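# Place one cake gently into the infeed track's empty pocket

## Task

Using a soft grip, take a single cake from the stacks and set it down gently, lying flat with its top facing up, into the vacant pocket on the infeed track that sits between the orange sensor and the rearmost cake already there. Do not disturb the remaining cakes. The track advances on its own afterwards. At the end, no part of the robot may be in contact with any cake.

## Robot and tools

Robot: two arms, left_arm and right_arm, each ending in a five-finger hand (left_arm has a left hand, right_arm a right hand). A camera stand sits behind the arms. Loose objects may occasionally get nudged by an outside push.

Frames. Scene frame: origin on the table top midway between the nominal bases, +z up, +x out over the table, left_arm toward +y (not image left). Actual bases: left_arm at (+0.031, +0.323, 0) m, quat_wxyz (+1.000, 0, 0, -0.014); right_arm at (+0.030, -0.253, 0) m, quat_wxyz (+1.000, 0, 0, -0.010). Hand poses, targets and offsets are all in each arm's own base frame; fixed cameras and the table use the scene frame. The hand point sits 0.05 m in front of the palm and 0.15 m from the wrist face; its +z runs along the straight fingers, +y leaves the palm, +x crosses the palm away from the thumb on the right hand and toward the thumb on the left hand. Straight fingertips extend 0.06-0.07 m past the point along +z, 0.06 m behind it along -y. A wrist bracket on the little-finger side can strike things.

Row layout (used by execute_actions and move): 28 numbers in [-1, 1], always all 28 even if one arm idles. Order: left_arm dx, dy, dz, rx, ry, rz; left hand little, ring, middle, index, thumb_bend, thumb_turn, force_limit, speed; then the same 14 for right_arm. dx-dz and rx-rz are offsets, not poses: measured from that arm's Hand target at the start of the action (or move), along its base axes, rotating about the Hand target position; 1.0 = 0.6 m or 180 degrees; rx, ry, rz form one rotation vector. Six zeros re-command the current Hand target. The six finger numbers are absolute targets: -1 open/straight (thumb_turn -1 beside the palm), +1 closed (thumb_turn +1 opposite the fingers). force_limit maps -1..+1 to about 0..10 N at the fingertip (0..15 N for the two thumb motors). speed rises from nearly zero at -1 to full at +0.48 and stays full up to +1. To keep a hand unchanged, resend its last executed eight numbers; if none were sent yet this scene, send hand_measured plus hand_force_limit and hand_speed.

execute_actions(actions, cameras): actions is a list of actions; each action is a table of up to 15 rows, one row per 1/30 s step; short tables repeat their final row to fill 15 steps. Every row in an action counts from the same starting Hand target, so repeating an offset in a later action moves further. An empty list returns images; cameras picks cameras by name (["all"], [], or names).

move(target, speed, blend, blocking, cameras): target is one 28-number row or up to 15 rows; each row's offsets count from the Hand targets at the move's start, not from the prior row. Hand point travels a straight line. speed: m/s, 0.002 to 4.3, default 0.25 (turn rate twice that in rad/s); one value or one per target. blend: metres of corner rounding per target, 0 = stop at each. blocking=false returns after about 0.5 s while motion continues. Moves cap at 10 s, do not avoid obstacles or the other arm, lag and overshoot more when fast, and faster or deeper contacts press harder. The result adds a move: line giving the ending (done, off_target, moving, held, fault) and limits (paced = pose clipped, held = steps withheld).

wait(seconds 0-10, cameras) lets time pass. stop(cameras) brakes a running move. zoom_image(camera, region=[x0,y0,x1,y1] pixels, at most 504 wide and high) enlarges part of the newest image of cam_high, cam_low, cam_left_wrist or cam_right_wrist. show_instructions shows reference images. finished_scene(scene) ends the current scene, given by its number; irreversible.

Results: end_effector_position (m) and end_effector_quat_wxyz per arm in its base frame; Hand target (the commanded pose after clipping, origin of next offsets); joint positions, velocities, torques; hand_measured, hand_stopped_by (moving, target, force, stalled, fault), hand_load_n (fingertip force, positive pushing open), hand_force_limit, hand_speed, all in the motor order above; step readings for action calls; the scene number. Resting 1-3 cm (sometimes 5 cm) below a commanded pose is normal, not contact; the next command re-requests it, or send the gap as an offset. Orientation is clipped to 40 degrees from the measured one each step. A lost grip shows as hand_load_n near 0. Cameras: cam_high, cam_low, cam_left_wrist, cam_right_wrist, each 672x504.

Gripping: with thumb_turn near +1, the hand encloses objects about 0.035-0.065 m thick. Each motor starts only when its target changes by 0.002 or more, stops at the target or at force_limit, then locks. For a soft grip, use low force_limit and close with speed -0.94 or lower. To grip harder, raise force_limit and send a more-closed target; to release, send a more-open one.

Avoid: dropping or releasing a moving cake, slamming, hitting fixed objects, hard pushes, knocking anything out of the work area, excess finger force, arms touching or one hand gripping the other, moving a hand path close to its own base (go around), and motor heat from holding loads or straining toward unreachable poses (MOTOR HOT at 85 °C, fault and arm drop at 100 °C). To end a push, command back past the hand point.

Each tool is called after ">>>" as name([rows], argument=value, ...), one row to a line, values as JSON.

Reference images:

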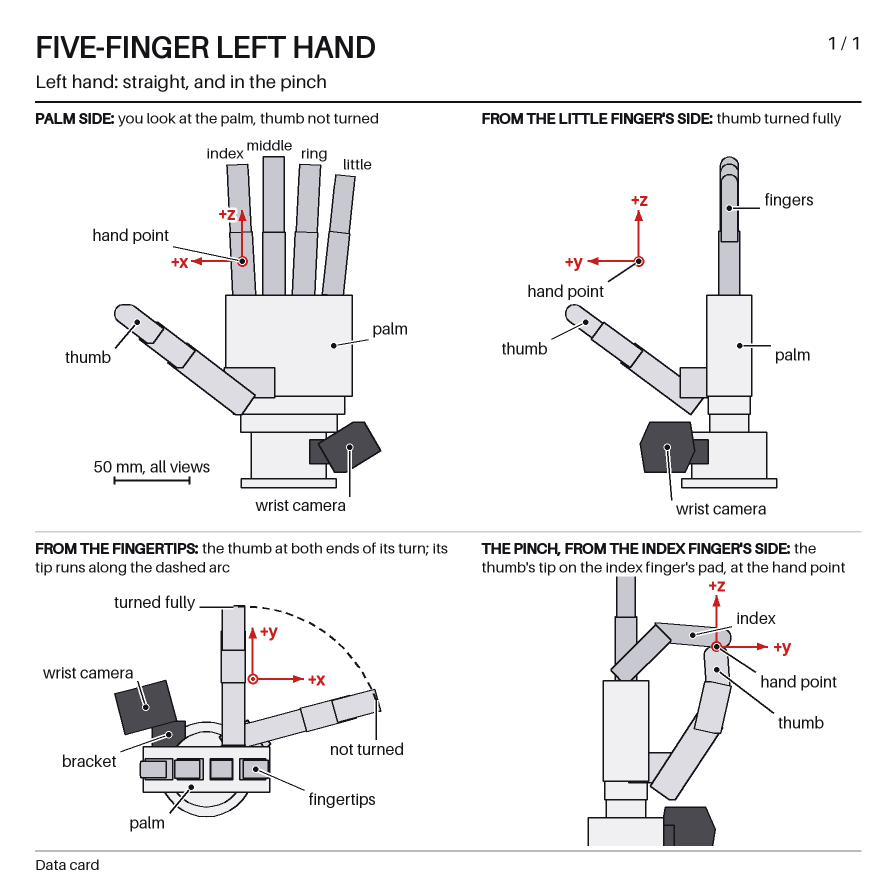

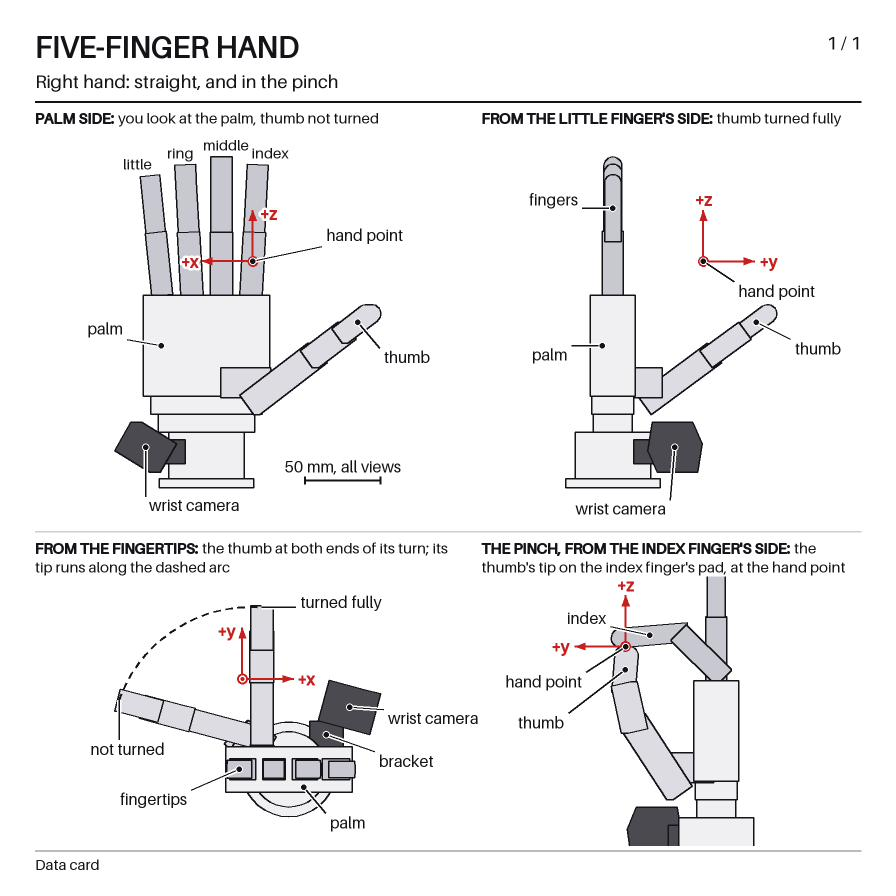

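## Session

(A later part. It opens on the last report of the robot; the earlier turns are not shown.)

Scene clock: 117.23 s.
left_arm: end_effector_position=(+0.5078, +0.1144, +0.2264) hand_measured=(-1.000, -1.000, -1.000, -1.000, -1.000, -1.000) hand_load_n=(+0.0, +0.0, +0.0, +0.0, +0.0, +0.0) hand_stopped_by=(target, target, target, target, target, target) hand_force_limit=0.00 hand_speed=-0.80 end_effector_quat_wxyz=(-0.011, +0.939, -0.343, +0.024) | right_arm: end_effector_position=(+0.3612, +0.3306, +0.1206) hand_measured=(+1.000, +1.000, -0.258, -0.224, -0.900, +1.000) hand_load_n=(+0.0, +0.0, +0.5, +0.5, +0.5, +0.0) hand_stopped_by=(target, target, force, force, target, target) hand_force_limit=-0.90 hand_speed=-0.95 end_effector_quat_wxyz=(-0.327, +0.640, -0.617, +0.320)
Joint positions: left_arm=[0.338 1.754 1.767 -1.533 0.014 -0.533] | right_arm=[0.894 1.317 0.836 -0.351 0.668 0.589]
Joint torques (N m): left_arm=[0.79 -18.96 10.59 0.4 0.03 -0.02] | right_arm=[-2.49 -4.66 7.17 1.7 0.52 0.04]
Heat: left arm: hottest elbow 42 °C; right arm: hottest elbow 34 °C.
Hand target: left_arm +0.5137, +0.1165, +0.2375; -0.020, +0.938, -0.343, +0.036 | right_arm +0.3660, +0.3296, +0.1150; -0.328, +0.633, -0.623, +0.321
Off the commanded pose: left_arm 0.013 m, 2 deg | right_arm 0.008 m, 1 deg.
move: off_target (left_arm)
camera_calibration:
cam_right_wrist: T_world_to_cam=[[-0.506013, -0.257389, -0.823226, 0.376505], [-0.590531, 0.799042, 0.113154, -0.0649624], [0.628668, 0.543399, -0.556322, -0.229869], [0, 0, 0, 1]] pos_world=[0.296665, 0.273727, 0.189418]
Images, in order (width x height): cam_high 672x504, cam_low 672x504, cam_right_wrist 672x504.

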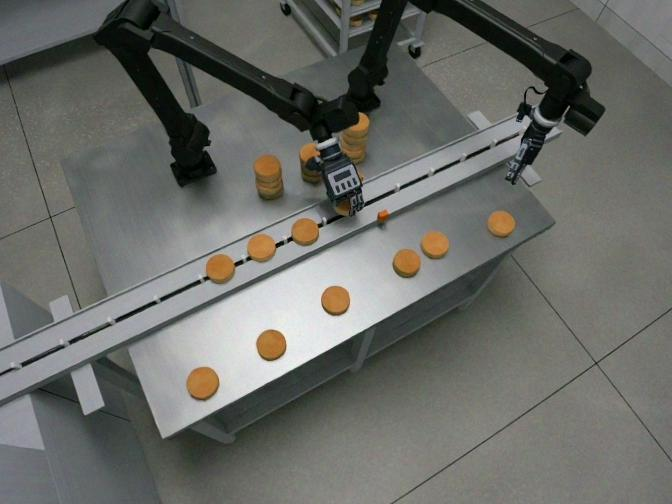

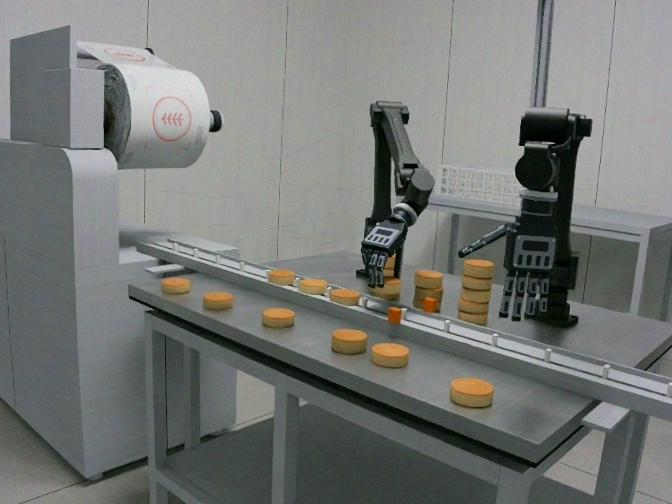

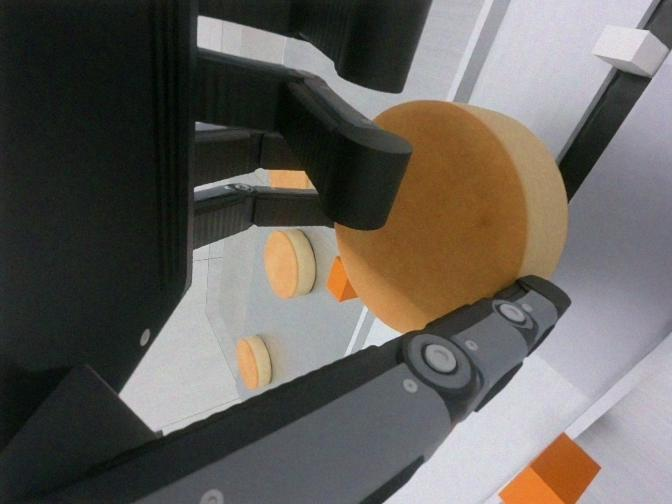

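>>> move(target=[0,0,0,0,0,0,-1,-1,-1,-1,-1,-1,0,-0.8,-0.005,-0.0033,-0.076,0,0,0,1,1,-0.18,-0.18,-0.9,1,-0.9,-0.95], speed=0.05, cameras=["cam_high","cam_low","cam_right_wrist"])

>>> zoom_image(camera="cam_high", region=[290, 160, 390, 260])

>>> zoom_image(camera="cam_low", region=[320, 240, 410, 330])

>>> zoom_image(camera="cam_right_wrist", region=[168, 0, 672, 504])

Scene clock: 136.50 s.
left_arm: end_effector_position=(+0.5078, +0.1144, +0.2264) hand_measured=(-1.000, -1.000, -1.000, -1.000, -1.000, -1.000) hand_load_n=(+0.0, +0.0, +0.0, +0.0, +0.0, +0.0) hand_stopped_by=(target, target, target, target, target, target) hand_force_limit=0.00 hand_speed=-0.80 end_effector_quat_wxyz=(-0.011, +0.939, -0.343, +0.024) | right_arm: end_effector_position=(+0.3598, +0.3284, +0.0756) hand_measured=(+1.000, +1.000, -0.258, -0.224, -0.900, +1.000) hand_load_n=(+0.0, +0.0, +0.5, +1.0, +0.5, +0.0) hand_stopped_by=(target, target, force, force, target, target) hand_force_limit=-0.90 hand_speed=-0.95 end_effector_quat_wxyz=(-0.327, +0.640, -0.617, +0.321)
Joint positions: left_arm=[0.338 1.754 1.767 -1.533 0.014 -0.533] | right_arm=[0.894 1.385 0.761 -0.209 0.669 0.59]
Joint torques (N m): left_arm=[0.79 -18.96 10.58 0.39 0.02 -0.02] | right_arm=[-2.43 -4.72 6.53 1.8 0.55 0.06]
Heat: left arm: hottest elbow 42 °C; right arm: hottest elbow 33 °C.
Hand target: left_arm +0.5137, +0.1165, +0.2375; -0.020, +0.938, -0.343, +0.036 | right_arm +0.3631, +0.3276, +0.0693; -0.327, +0.633, -0.623, +0.321
Off the commanded pose: left_arm 0.013 m, 2 deg | right_arm 0.007 m, 1 deg.
move: off_target (left_arm)
camera_calibration:
cam_right_wrist: T_world_to_cam=[[-0.505715, -0.255995, -0.823844, 0.337654], [-0.588918, 0.800277, 0.112834, -0.0598858], [0.630419, 0.542239, -0.555472, -0.253138], [0, 0, 0, 1]] pos_world=[0.295072, 0.271624, 0.14432]
Images, in order (width x height): cam_high 672x504, cam_low 672x504, cam_right_wrist 672x504.

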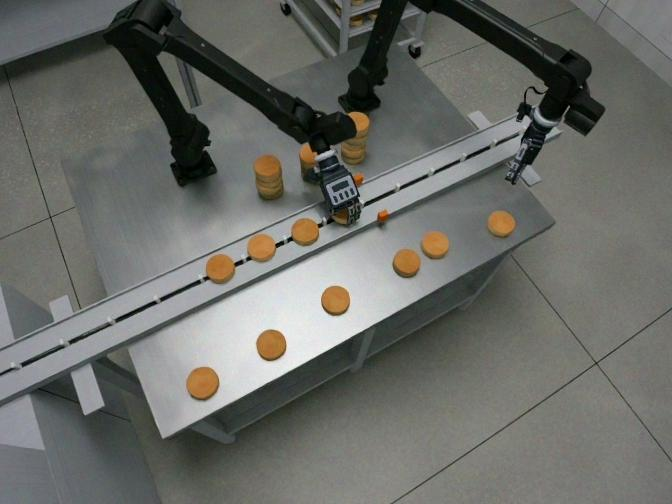

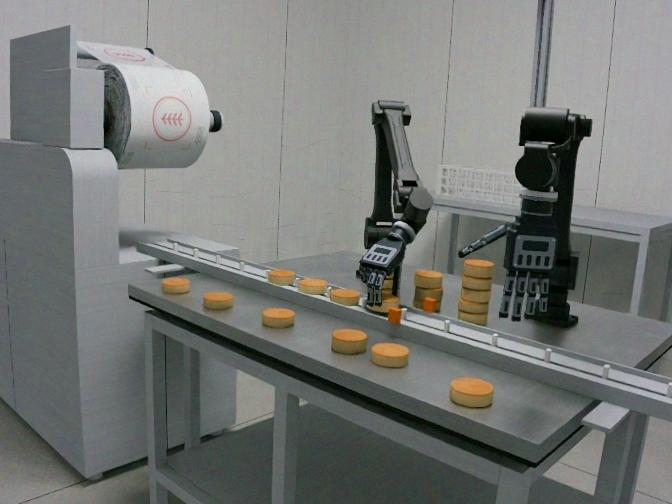

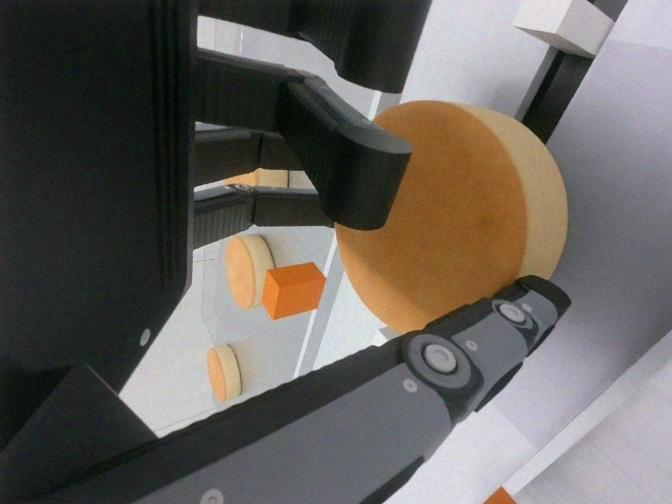

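Scaled by 5.040 from the camera's 672x504 image, which has a finer 960x720 frame.

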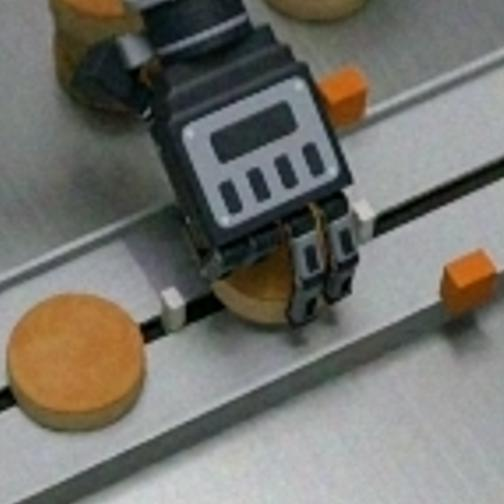

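Scaled by 5.600 from the camera's 672x504 image, which has a finer 960x720 frame.

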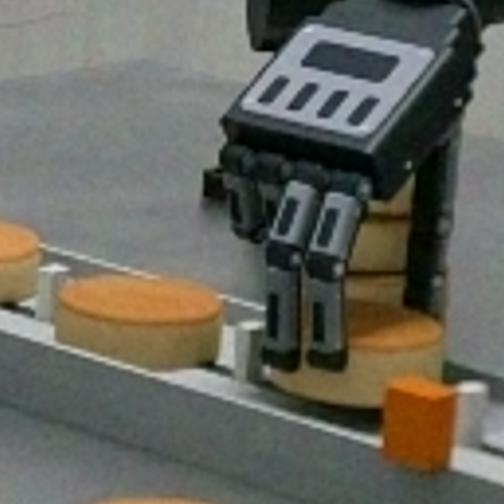

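Scaled by 1.000.

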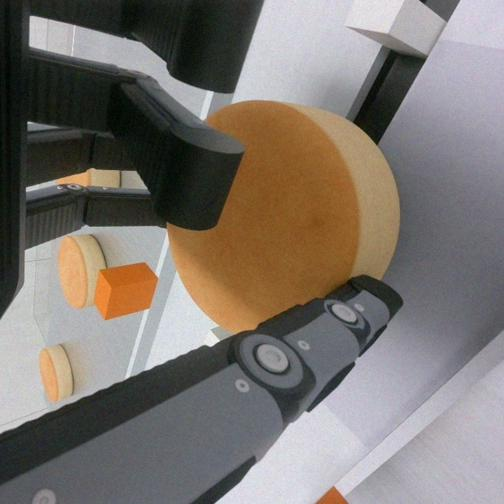

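>>> move(target=[0,0,0,0,0,0,-1,-1,-1,-1,-1,-1,0,-0.8,-0.0067,-0.005,-0.020,0,0,0,1,1,-0.18,-0.18,-0.9,1,-0.9,-0.95], speed=0.03, cameras=["cam_high","cam_low","cam_right_wrist"])

>>> zoom_image(camera="cam_high", region=[290, 160, 390, 260])

>>> zoom_image(camera="cam_low", region=[340, 260, 410, 330])

Scene clock: 149.27 s.
left_arm: end_effector_position=(+0.5078, +0.1144, +0.2264) hand_measured=(-1.000, -1.000, -1.000, -1.000, -1.000, -1.000) hand_load_n=(+0.0, +0.0, +0.0, +0.0, +0.0, +0.0) hand_stopped_by=(target, target, target, target, target, target) hand_force_limit=0.00 hand_speed=-0.80 end_effector_quat_wxyz=(-0.011, +0.939, -0.343, +0.024) | right_arm: end_effector_position=(+0.3572, +0.3247, +0.0641) hand_measured=(+1.000, +1.000, -0.258, -0.224, -0.900, +1.000) hand_load_n=(+0.0, +0.0, +0.5, +0.5, +1.0, +0.0) hand_stopped_by=(target, target, force, force, target, target) hand_force_limit=-0.90 hand_speed=-0.95 end_effector_quat_wxyz=(-0.327, +0.638, -0.618, +0.321)
Joint positions: left_arm=[0.338 1.754 1.767 -1.533 0.014 -0.533] | right_arm=[0.894 1.396 0.734 -0.171 0.671 0.593]
Joint torques (N m): left_arm=[0.73 -18.96 10.59 0.39 0.03 -0.02] | right_arm=[-1.96 -5.01 6.31 1.77 0.55 0.07]
Heat: left arm: hottest elbow 43 °C; right arm: hottest elbow 33 °C.
Hand target: left_arm +0.5137, +0.1165, +0.2375; -0.020, +0.938, -0.343, +0.036 | right_arm +0.3590, +0.3246, +0.0574; -0.328, +0.633, -0.623, +0.321
Off the commanded pose: left_arm 0.013 m, 2 deg | right_arm 0.007 m, 1 deg.
move: off_target (left_arm)
camera_calibration:
cam_right_wrist: T_world_to_cam=[[-0.505821, -0.253776, -0.824465, 0.325367], [-0.586766, 0.801807, 0.113187, -0.0584358], [0.632338, 0.54102, -0.554478, -0.256176], [0, 0, 0, 1]] pos_world=[0.292279, 0.268021, 0.132824]
Images, in order (width x height): cam_high 672x504, cam_low 672x504, cam_right_wrist 672x504.

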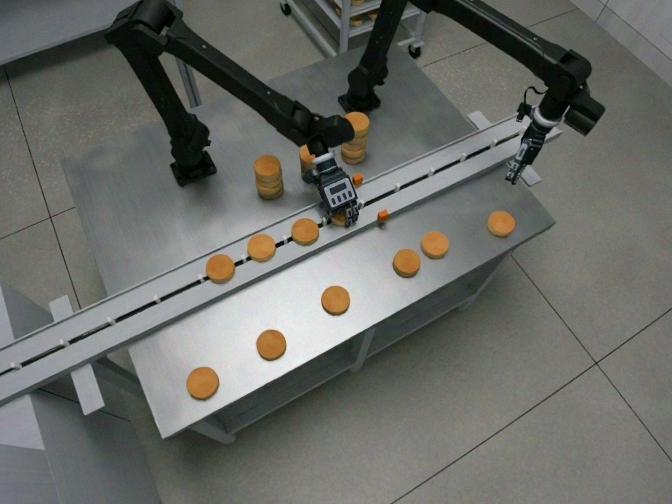

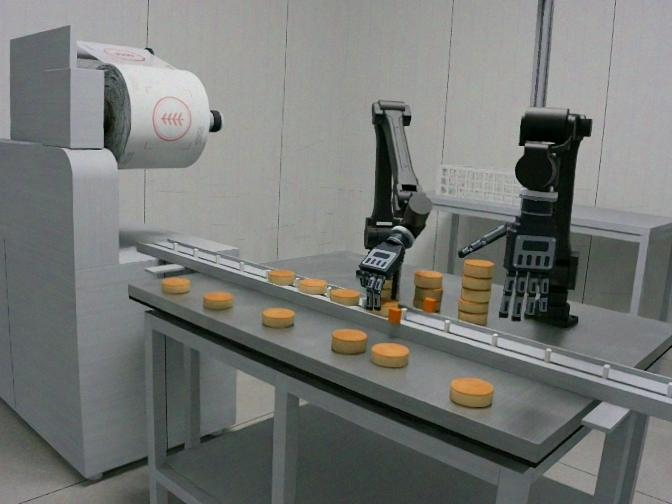

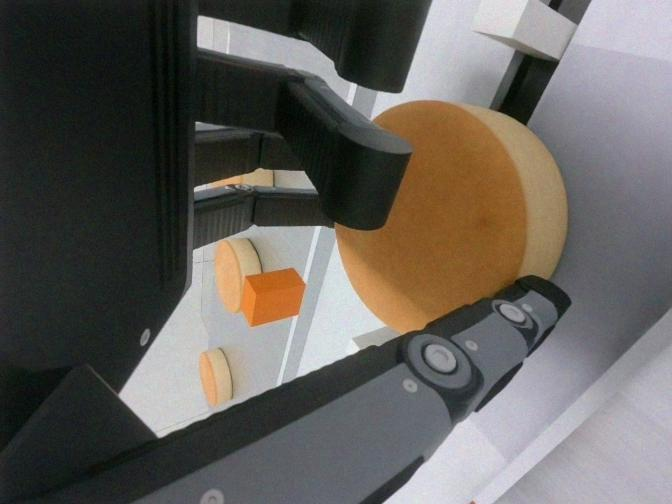

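Scaled by 5.040 from the camera's 672x504 image, which has a finer 960x720 frame.

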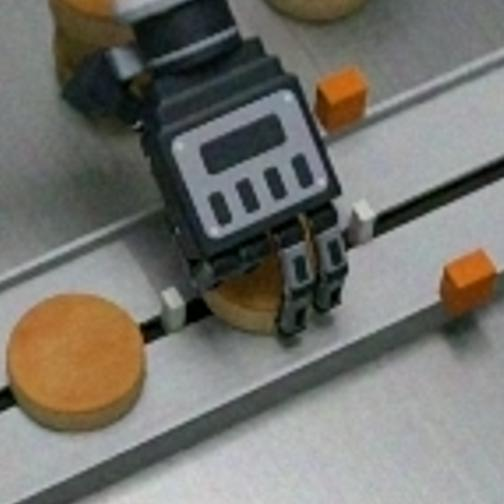

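Scaled by 7.200 from the camera's 672x504 image, which has a finer 960x720 frame.

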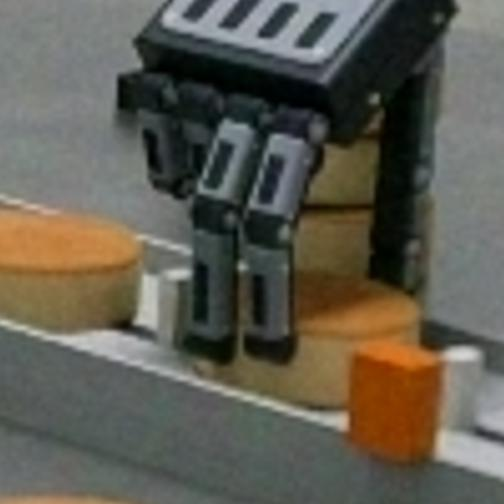

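>>> move(target=[0,0,0,0,0,0,-1,-1,-1,-1,-1,-1,0,-0.8,0,-0.005,-0.005,0,0,0,1,1,-0.18,-0.18,-0.9,1,-0.9,-0.95], speed=0.02, cameras=["cam_high","cam_low","cam_right_wrist"])

>>> zoom_image(camera="cam_low", region=[340, 260, 410, 330])

>>> zoom_image(camera="cam_high", region=[290, 160, 390, 260])

Scene clock: 157.30 s.
left_arm: end_effector_position=(+0.5078, +0.1144, +0.2264) hand_measured=(-1.000, -1.000, -1.000, -1.000, -1.000, -1.000) hand_load_n=(+0.0, +0.0, +0.0, +0.0, +0.0, +0.0) hand_stopped_by=(target, target, target, target, target, target) hand_force_limit=0.00 hand_speed=-0.80 end_effector_quat_wxyz=(-0.011, +0.939, -0.343, +0.024) | right_arm: end_effector_position=(+0.3567, +0.3241, +0.0624) hand_measured=(+1.000, +1.000, -0.258, -0.224, -0.900, +1.000) hand_load_n=(+0.0, +0.0, +0.5, +0.5, +1.0, +0.0) hand_stopped_by=(target, target, force, force, target, target) hand_force_limit=-0.90 hand_speed=-0.95 end_effector_quat_wxyz=(-0.330, +0.637, -0.618, +0.321)
Joint positions: left_arm=[0.338 1.754 1.767 -1.533 0.014 -0.533] | right_arm=[0.894 1.396 0.726 -0.158 0.671 0.593]
Joint torques (N m): left_arm=[0.73 -18.96 10.59 0.39 0.02 -0.02] | right_arm=[-2.32 -4.72 6.13 1.76 0.42 0.03]
Heat: left arm: hottest elbow 43 °C; right arm: hottest elbow 33 °C.
Hand target: left_arm +0.5137, +0.1165, +0.2375; -0.020, +0.938, -0.343, +0.036 | right_arm +0.3591, +0.3217, +0.0545; -0.328, +0.633, -0.623, +0.321
Off the commanded pose: left_arm 0.013 m, 2 deg | right_arm 0.009 m, 1 deg.
move: off_target (left_arm)
camera_calibration:
cam_right_wrist: T_world_to_cam=[[-0.503015, -0.250295, -0.827241, 0.32155], [-0.58717, 0.801312, 0.114587, -0.0578711], [0.634198, 0.54337, -0.550038, -0.258151], [0, 0, 0, 1]] pos_world=[0.291483, 0.267126, 0.130638]
Images, in order (width x height): cam_high 672x504, cam_low 672x504, cam_right_wrist 672x504.

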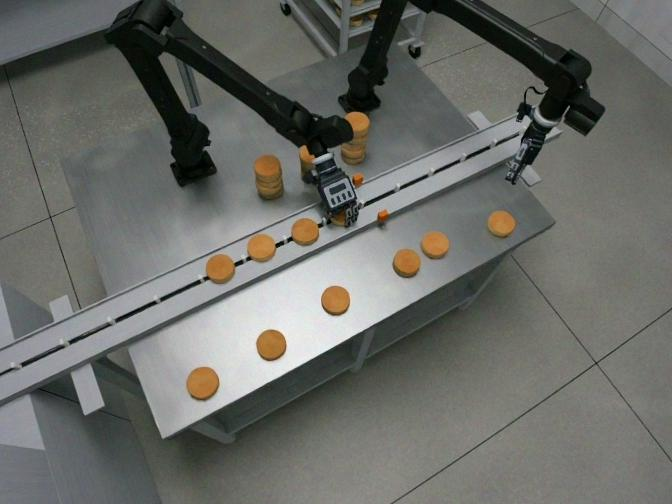

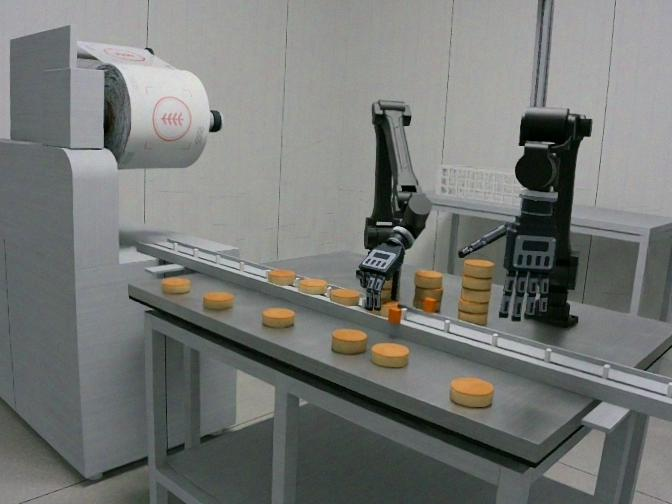

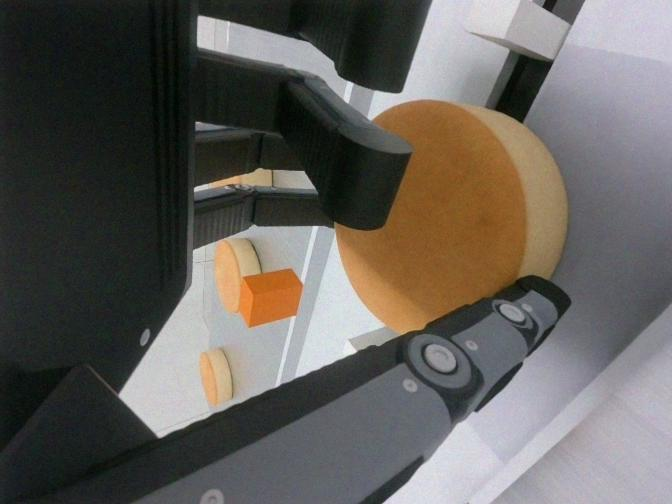

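Scaled by 7.200 from the camera's 672x504 image, which has a finer 960x720 frame.

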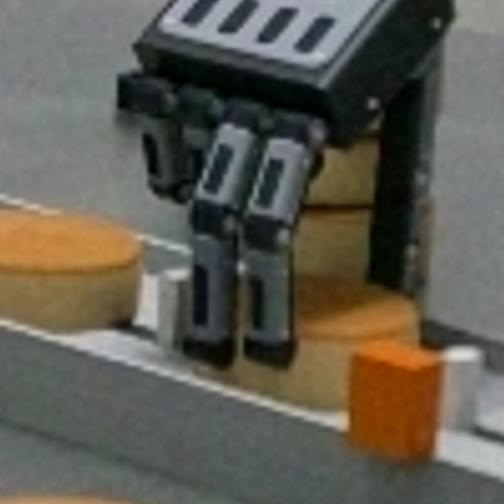

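Scaled by 5.040 from the camera's 672x504 image, which has a finer 960x720 frame.

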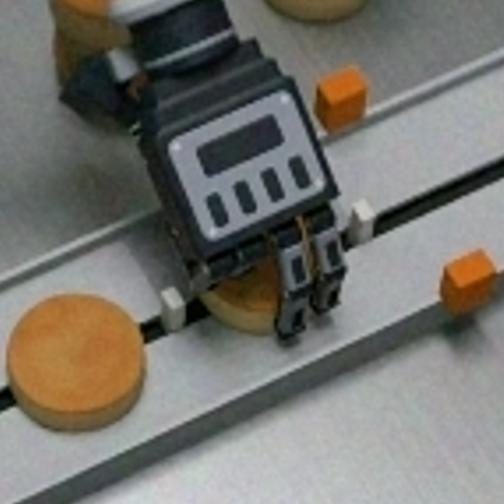

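>>> move(target=[0,0,0,0,0,0,-1,-1,-1,-1,-1,-1,0,-0.8,0,0,-0.003,0,0,0,1,1,-0.18,-0.18,-0.9,1,-0.9,-0.95], speed=0.02, cameras=["cam_high","cam_low","cam_right_wrist"])

>>> zoom_image(camera="cam_low", region=[340, 260, 410, 330])

Scene clock: 163.47 s.
left_arm: end_effector_position=(+0.5078, +0.1144, +0.2264) hand_measured=(-1.000, -1.000, -1.000, -1.000, -1.000, -1.000) hand_load_n=(+0.0, +0.0, +0.0, +0.0, +0.0, +0.0) hand_stopped_by=(target, target, target, target, target, target) hand_force_limit=0.00 hand_speed=-0.80 end_effector_quat_wxyz=(-0.011, +0.939, -0.343, +0.024) | right_arm: end_effector_position=(+0.3571, +0.3239, +0.0617) hand_measured=(+1.000, +1.000, -0.258, -0.224, -0.900, +1.000) hand_load_n=(+0.0, +0.0, +0.0, +0.0, +0.0, +0.0) hand_stopped_by=(target, target, force, force, target, target) hand_force_limit=-0.90 hand_speed=-0.95 end_effector_quat_wxyz=(-0.331, +0.636, -0.619, +0.321)
Joint positions: left_arm=[0.338 1.754 1.767 -1.533 0.014 -0.533] | right_arm=[0.893 1.397 0.724 -0.151 0.672 0.593]
Joint torques (N m): left_arm=[0.79 -18.96 10.61 0.39 0.03 -0.01] | right_arm=[-2.61 -3.9 6.15 1.77 0.38 -0.01]
Heat: left arm: hottest elbow 43 °C; right arm: hottest elbow 33 °C.
Hand target: left_arm +0.5137, +0.1165, +0.2375; -0.020, +0.938, -0.343, +0.036 | right_arm +0.3591, +0.3217, +0.0527; -0.328, +0.633, -0.623, +0.321
Off the commanded pose: left_arm 0.013 m, 2 deg | right_arm 0.010 m, 1 deg.
move: off_target (left_arm)
camera_calibration:
cam_right_wrist: T_world_to_cam=[[-0.501667, -0.24822, -0.828684, 0.320155], [-0.586539, 0.801725, 0.114932, -0.0577691], [0.635848, 0.543713, -0.547789, -0.259592], [0, 0, 0, 1]] pos_world=[0.291788, 0.266927, 0.129746]
Images, in order (width x height): cam_high 672x504, cam_low 672x504, cam_right_wrist 672x504.

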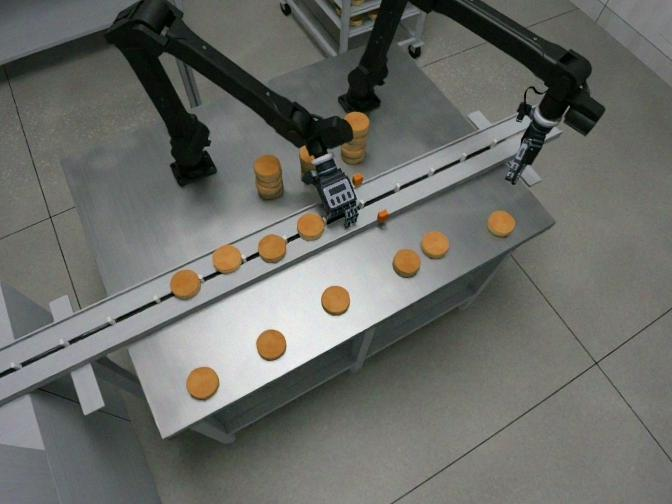

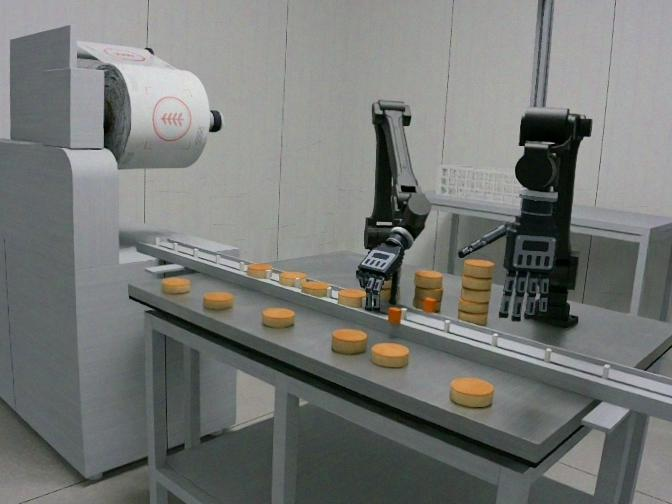

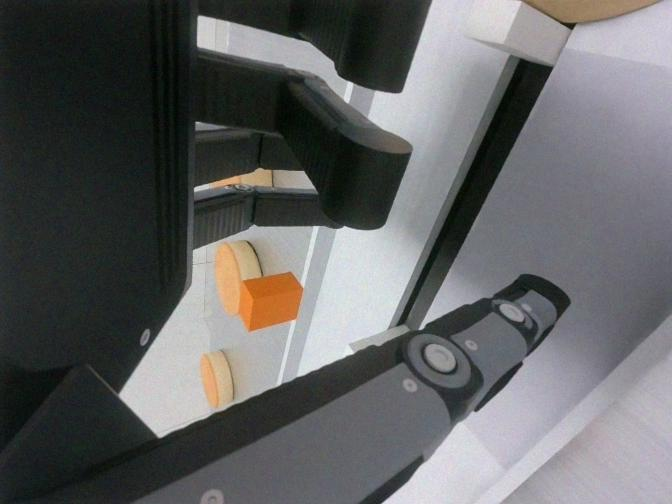

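Scaled by 7.200 from the camera's 672x504 image, which has a finer 960x720 frame.

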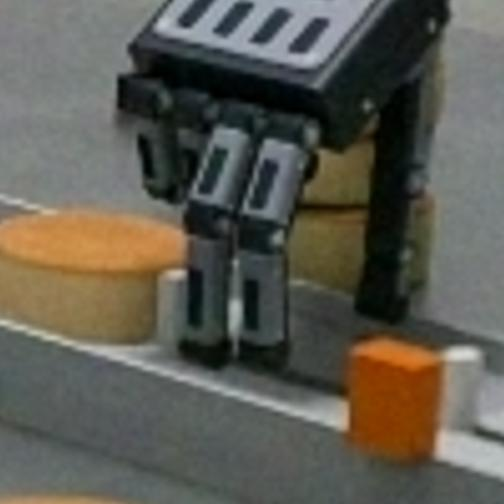

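>>> move(target=[0,0,0,0,0,0,-1,-1,-1,-1,-1,-1,0,-0.8,0,0,0.14,0,0,0,1,1,-0.18,-0.18,-0.9,1,-0.9,-0.95], speed=0.06, cameras=["cam_high","cam_low"])

>>> zoom_image(camera="cam_high", region=[150, 180, 390, 320])

>>> zoom_image(camera="cam_low", region=[240, 240, 410, 340])

Scene clock: 169.10 s.
left_arm: end_effector_position=(+0.5078, +0.1144, +0.2264) hand_measured=(-1.000, -1.000, -1.000, -1.000, -1.000, -1.000) hand_load_n=(+0.0, +0.0, +0.0, +0.0, +0.0, +0.0) hand_stopped_by=(target, target, target, target, target, target) hand_force_limit=0.00 hand_speed=-0.80 end_effector_quat_wxyz=(-0.011, +0.939, -0.343, +0.024) | right_arm: end_effector_position=(+0.3486, +0.3134, +0.1167) hand_measured=(+1.000, +1.000, -0.258, -0.224, -0.900, +1.000) hand_load_n=(+0.0, +0.0, +0.0, +0.0, +0.0, +0.0) hand_stopped_by=(target, target, force, force, target, target) hand_force_limit=-0.90 hand_speed=-0.95 end_effector_quat_wxyz=(-0.314, +0.645, -0.618, +0.323)
Joint positions: left_arm=[0.338 1.754 1.767 -1.533 0.014 -0.533] | right_arm=[0.893 1.276 0.801 -0.387 0.672 0.593]
Joint torques (N m): left_arm=[0.79 -18.96 10.58 0.38 0.03 -0.02] | right_arm=[-2.37 -5.42 10.55 0.57 0.39 0.01]
Heat: left arm: hottest elbow 43 °C; right arm: hottest elbow 33 °C.
Hand target: left_arm +0.5137, +0.1165, +0.2375; -0.020, +0.938, -0.343, +0.036 | right_arm +0.3591, +0.3217, +0.1366; -0.328, +0.633, -0.623, +0.321
Off the commanded pose: left_arm 0.013 m, 2 deg | right_arm 0.024 m, 2 deg.
move: off_target (left_arm, right_arm)
Images, in order (width x height): cam_high 672x504, cam_low 672x504.

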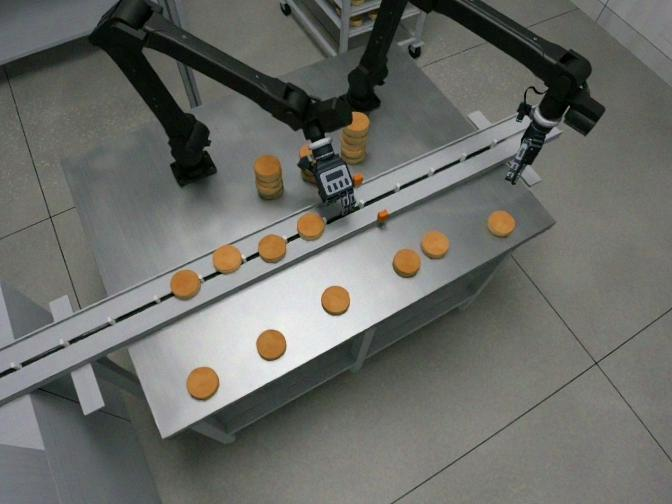

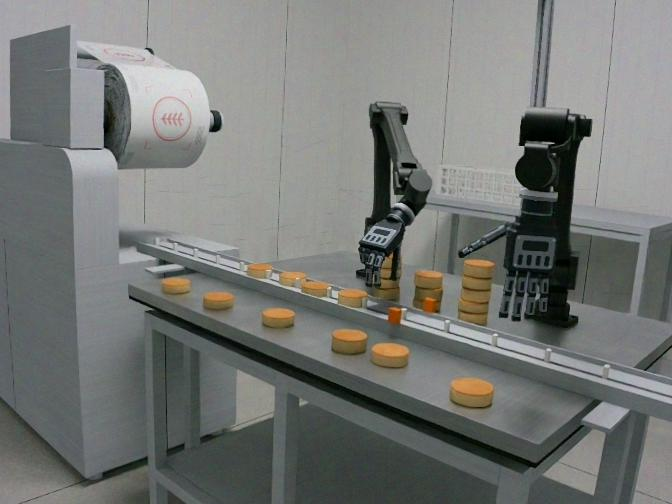

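Scaled by 2.100 from the camera's 672x504 image, which has a finer 960x720 frame.

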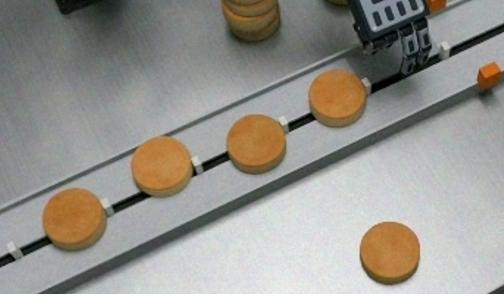

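Scaled by 2.965 from the camera's 672x504 image, which has a finer 960x720 frame.

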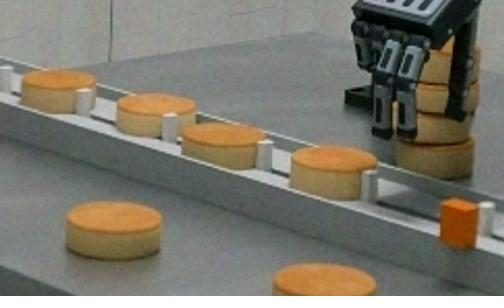

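>>> finished_scene(scene=3)

The scene is finished: the task was done.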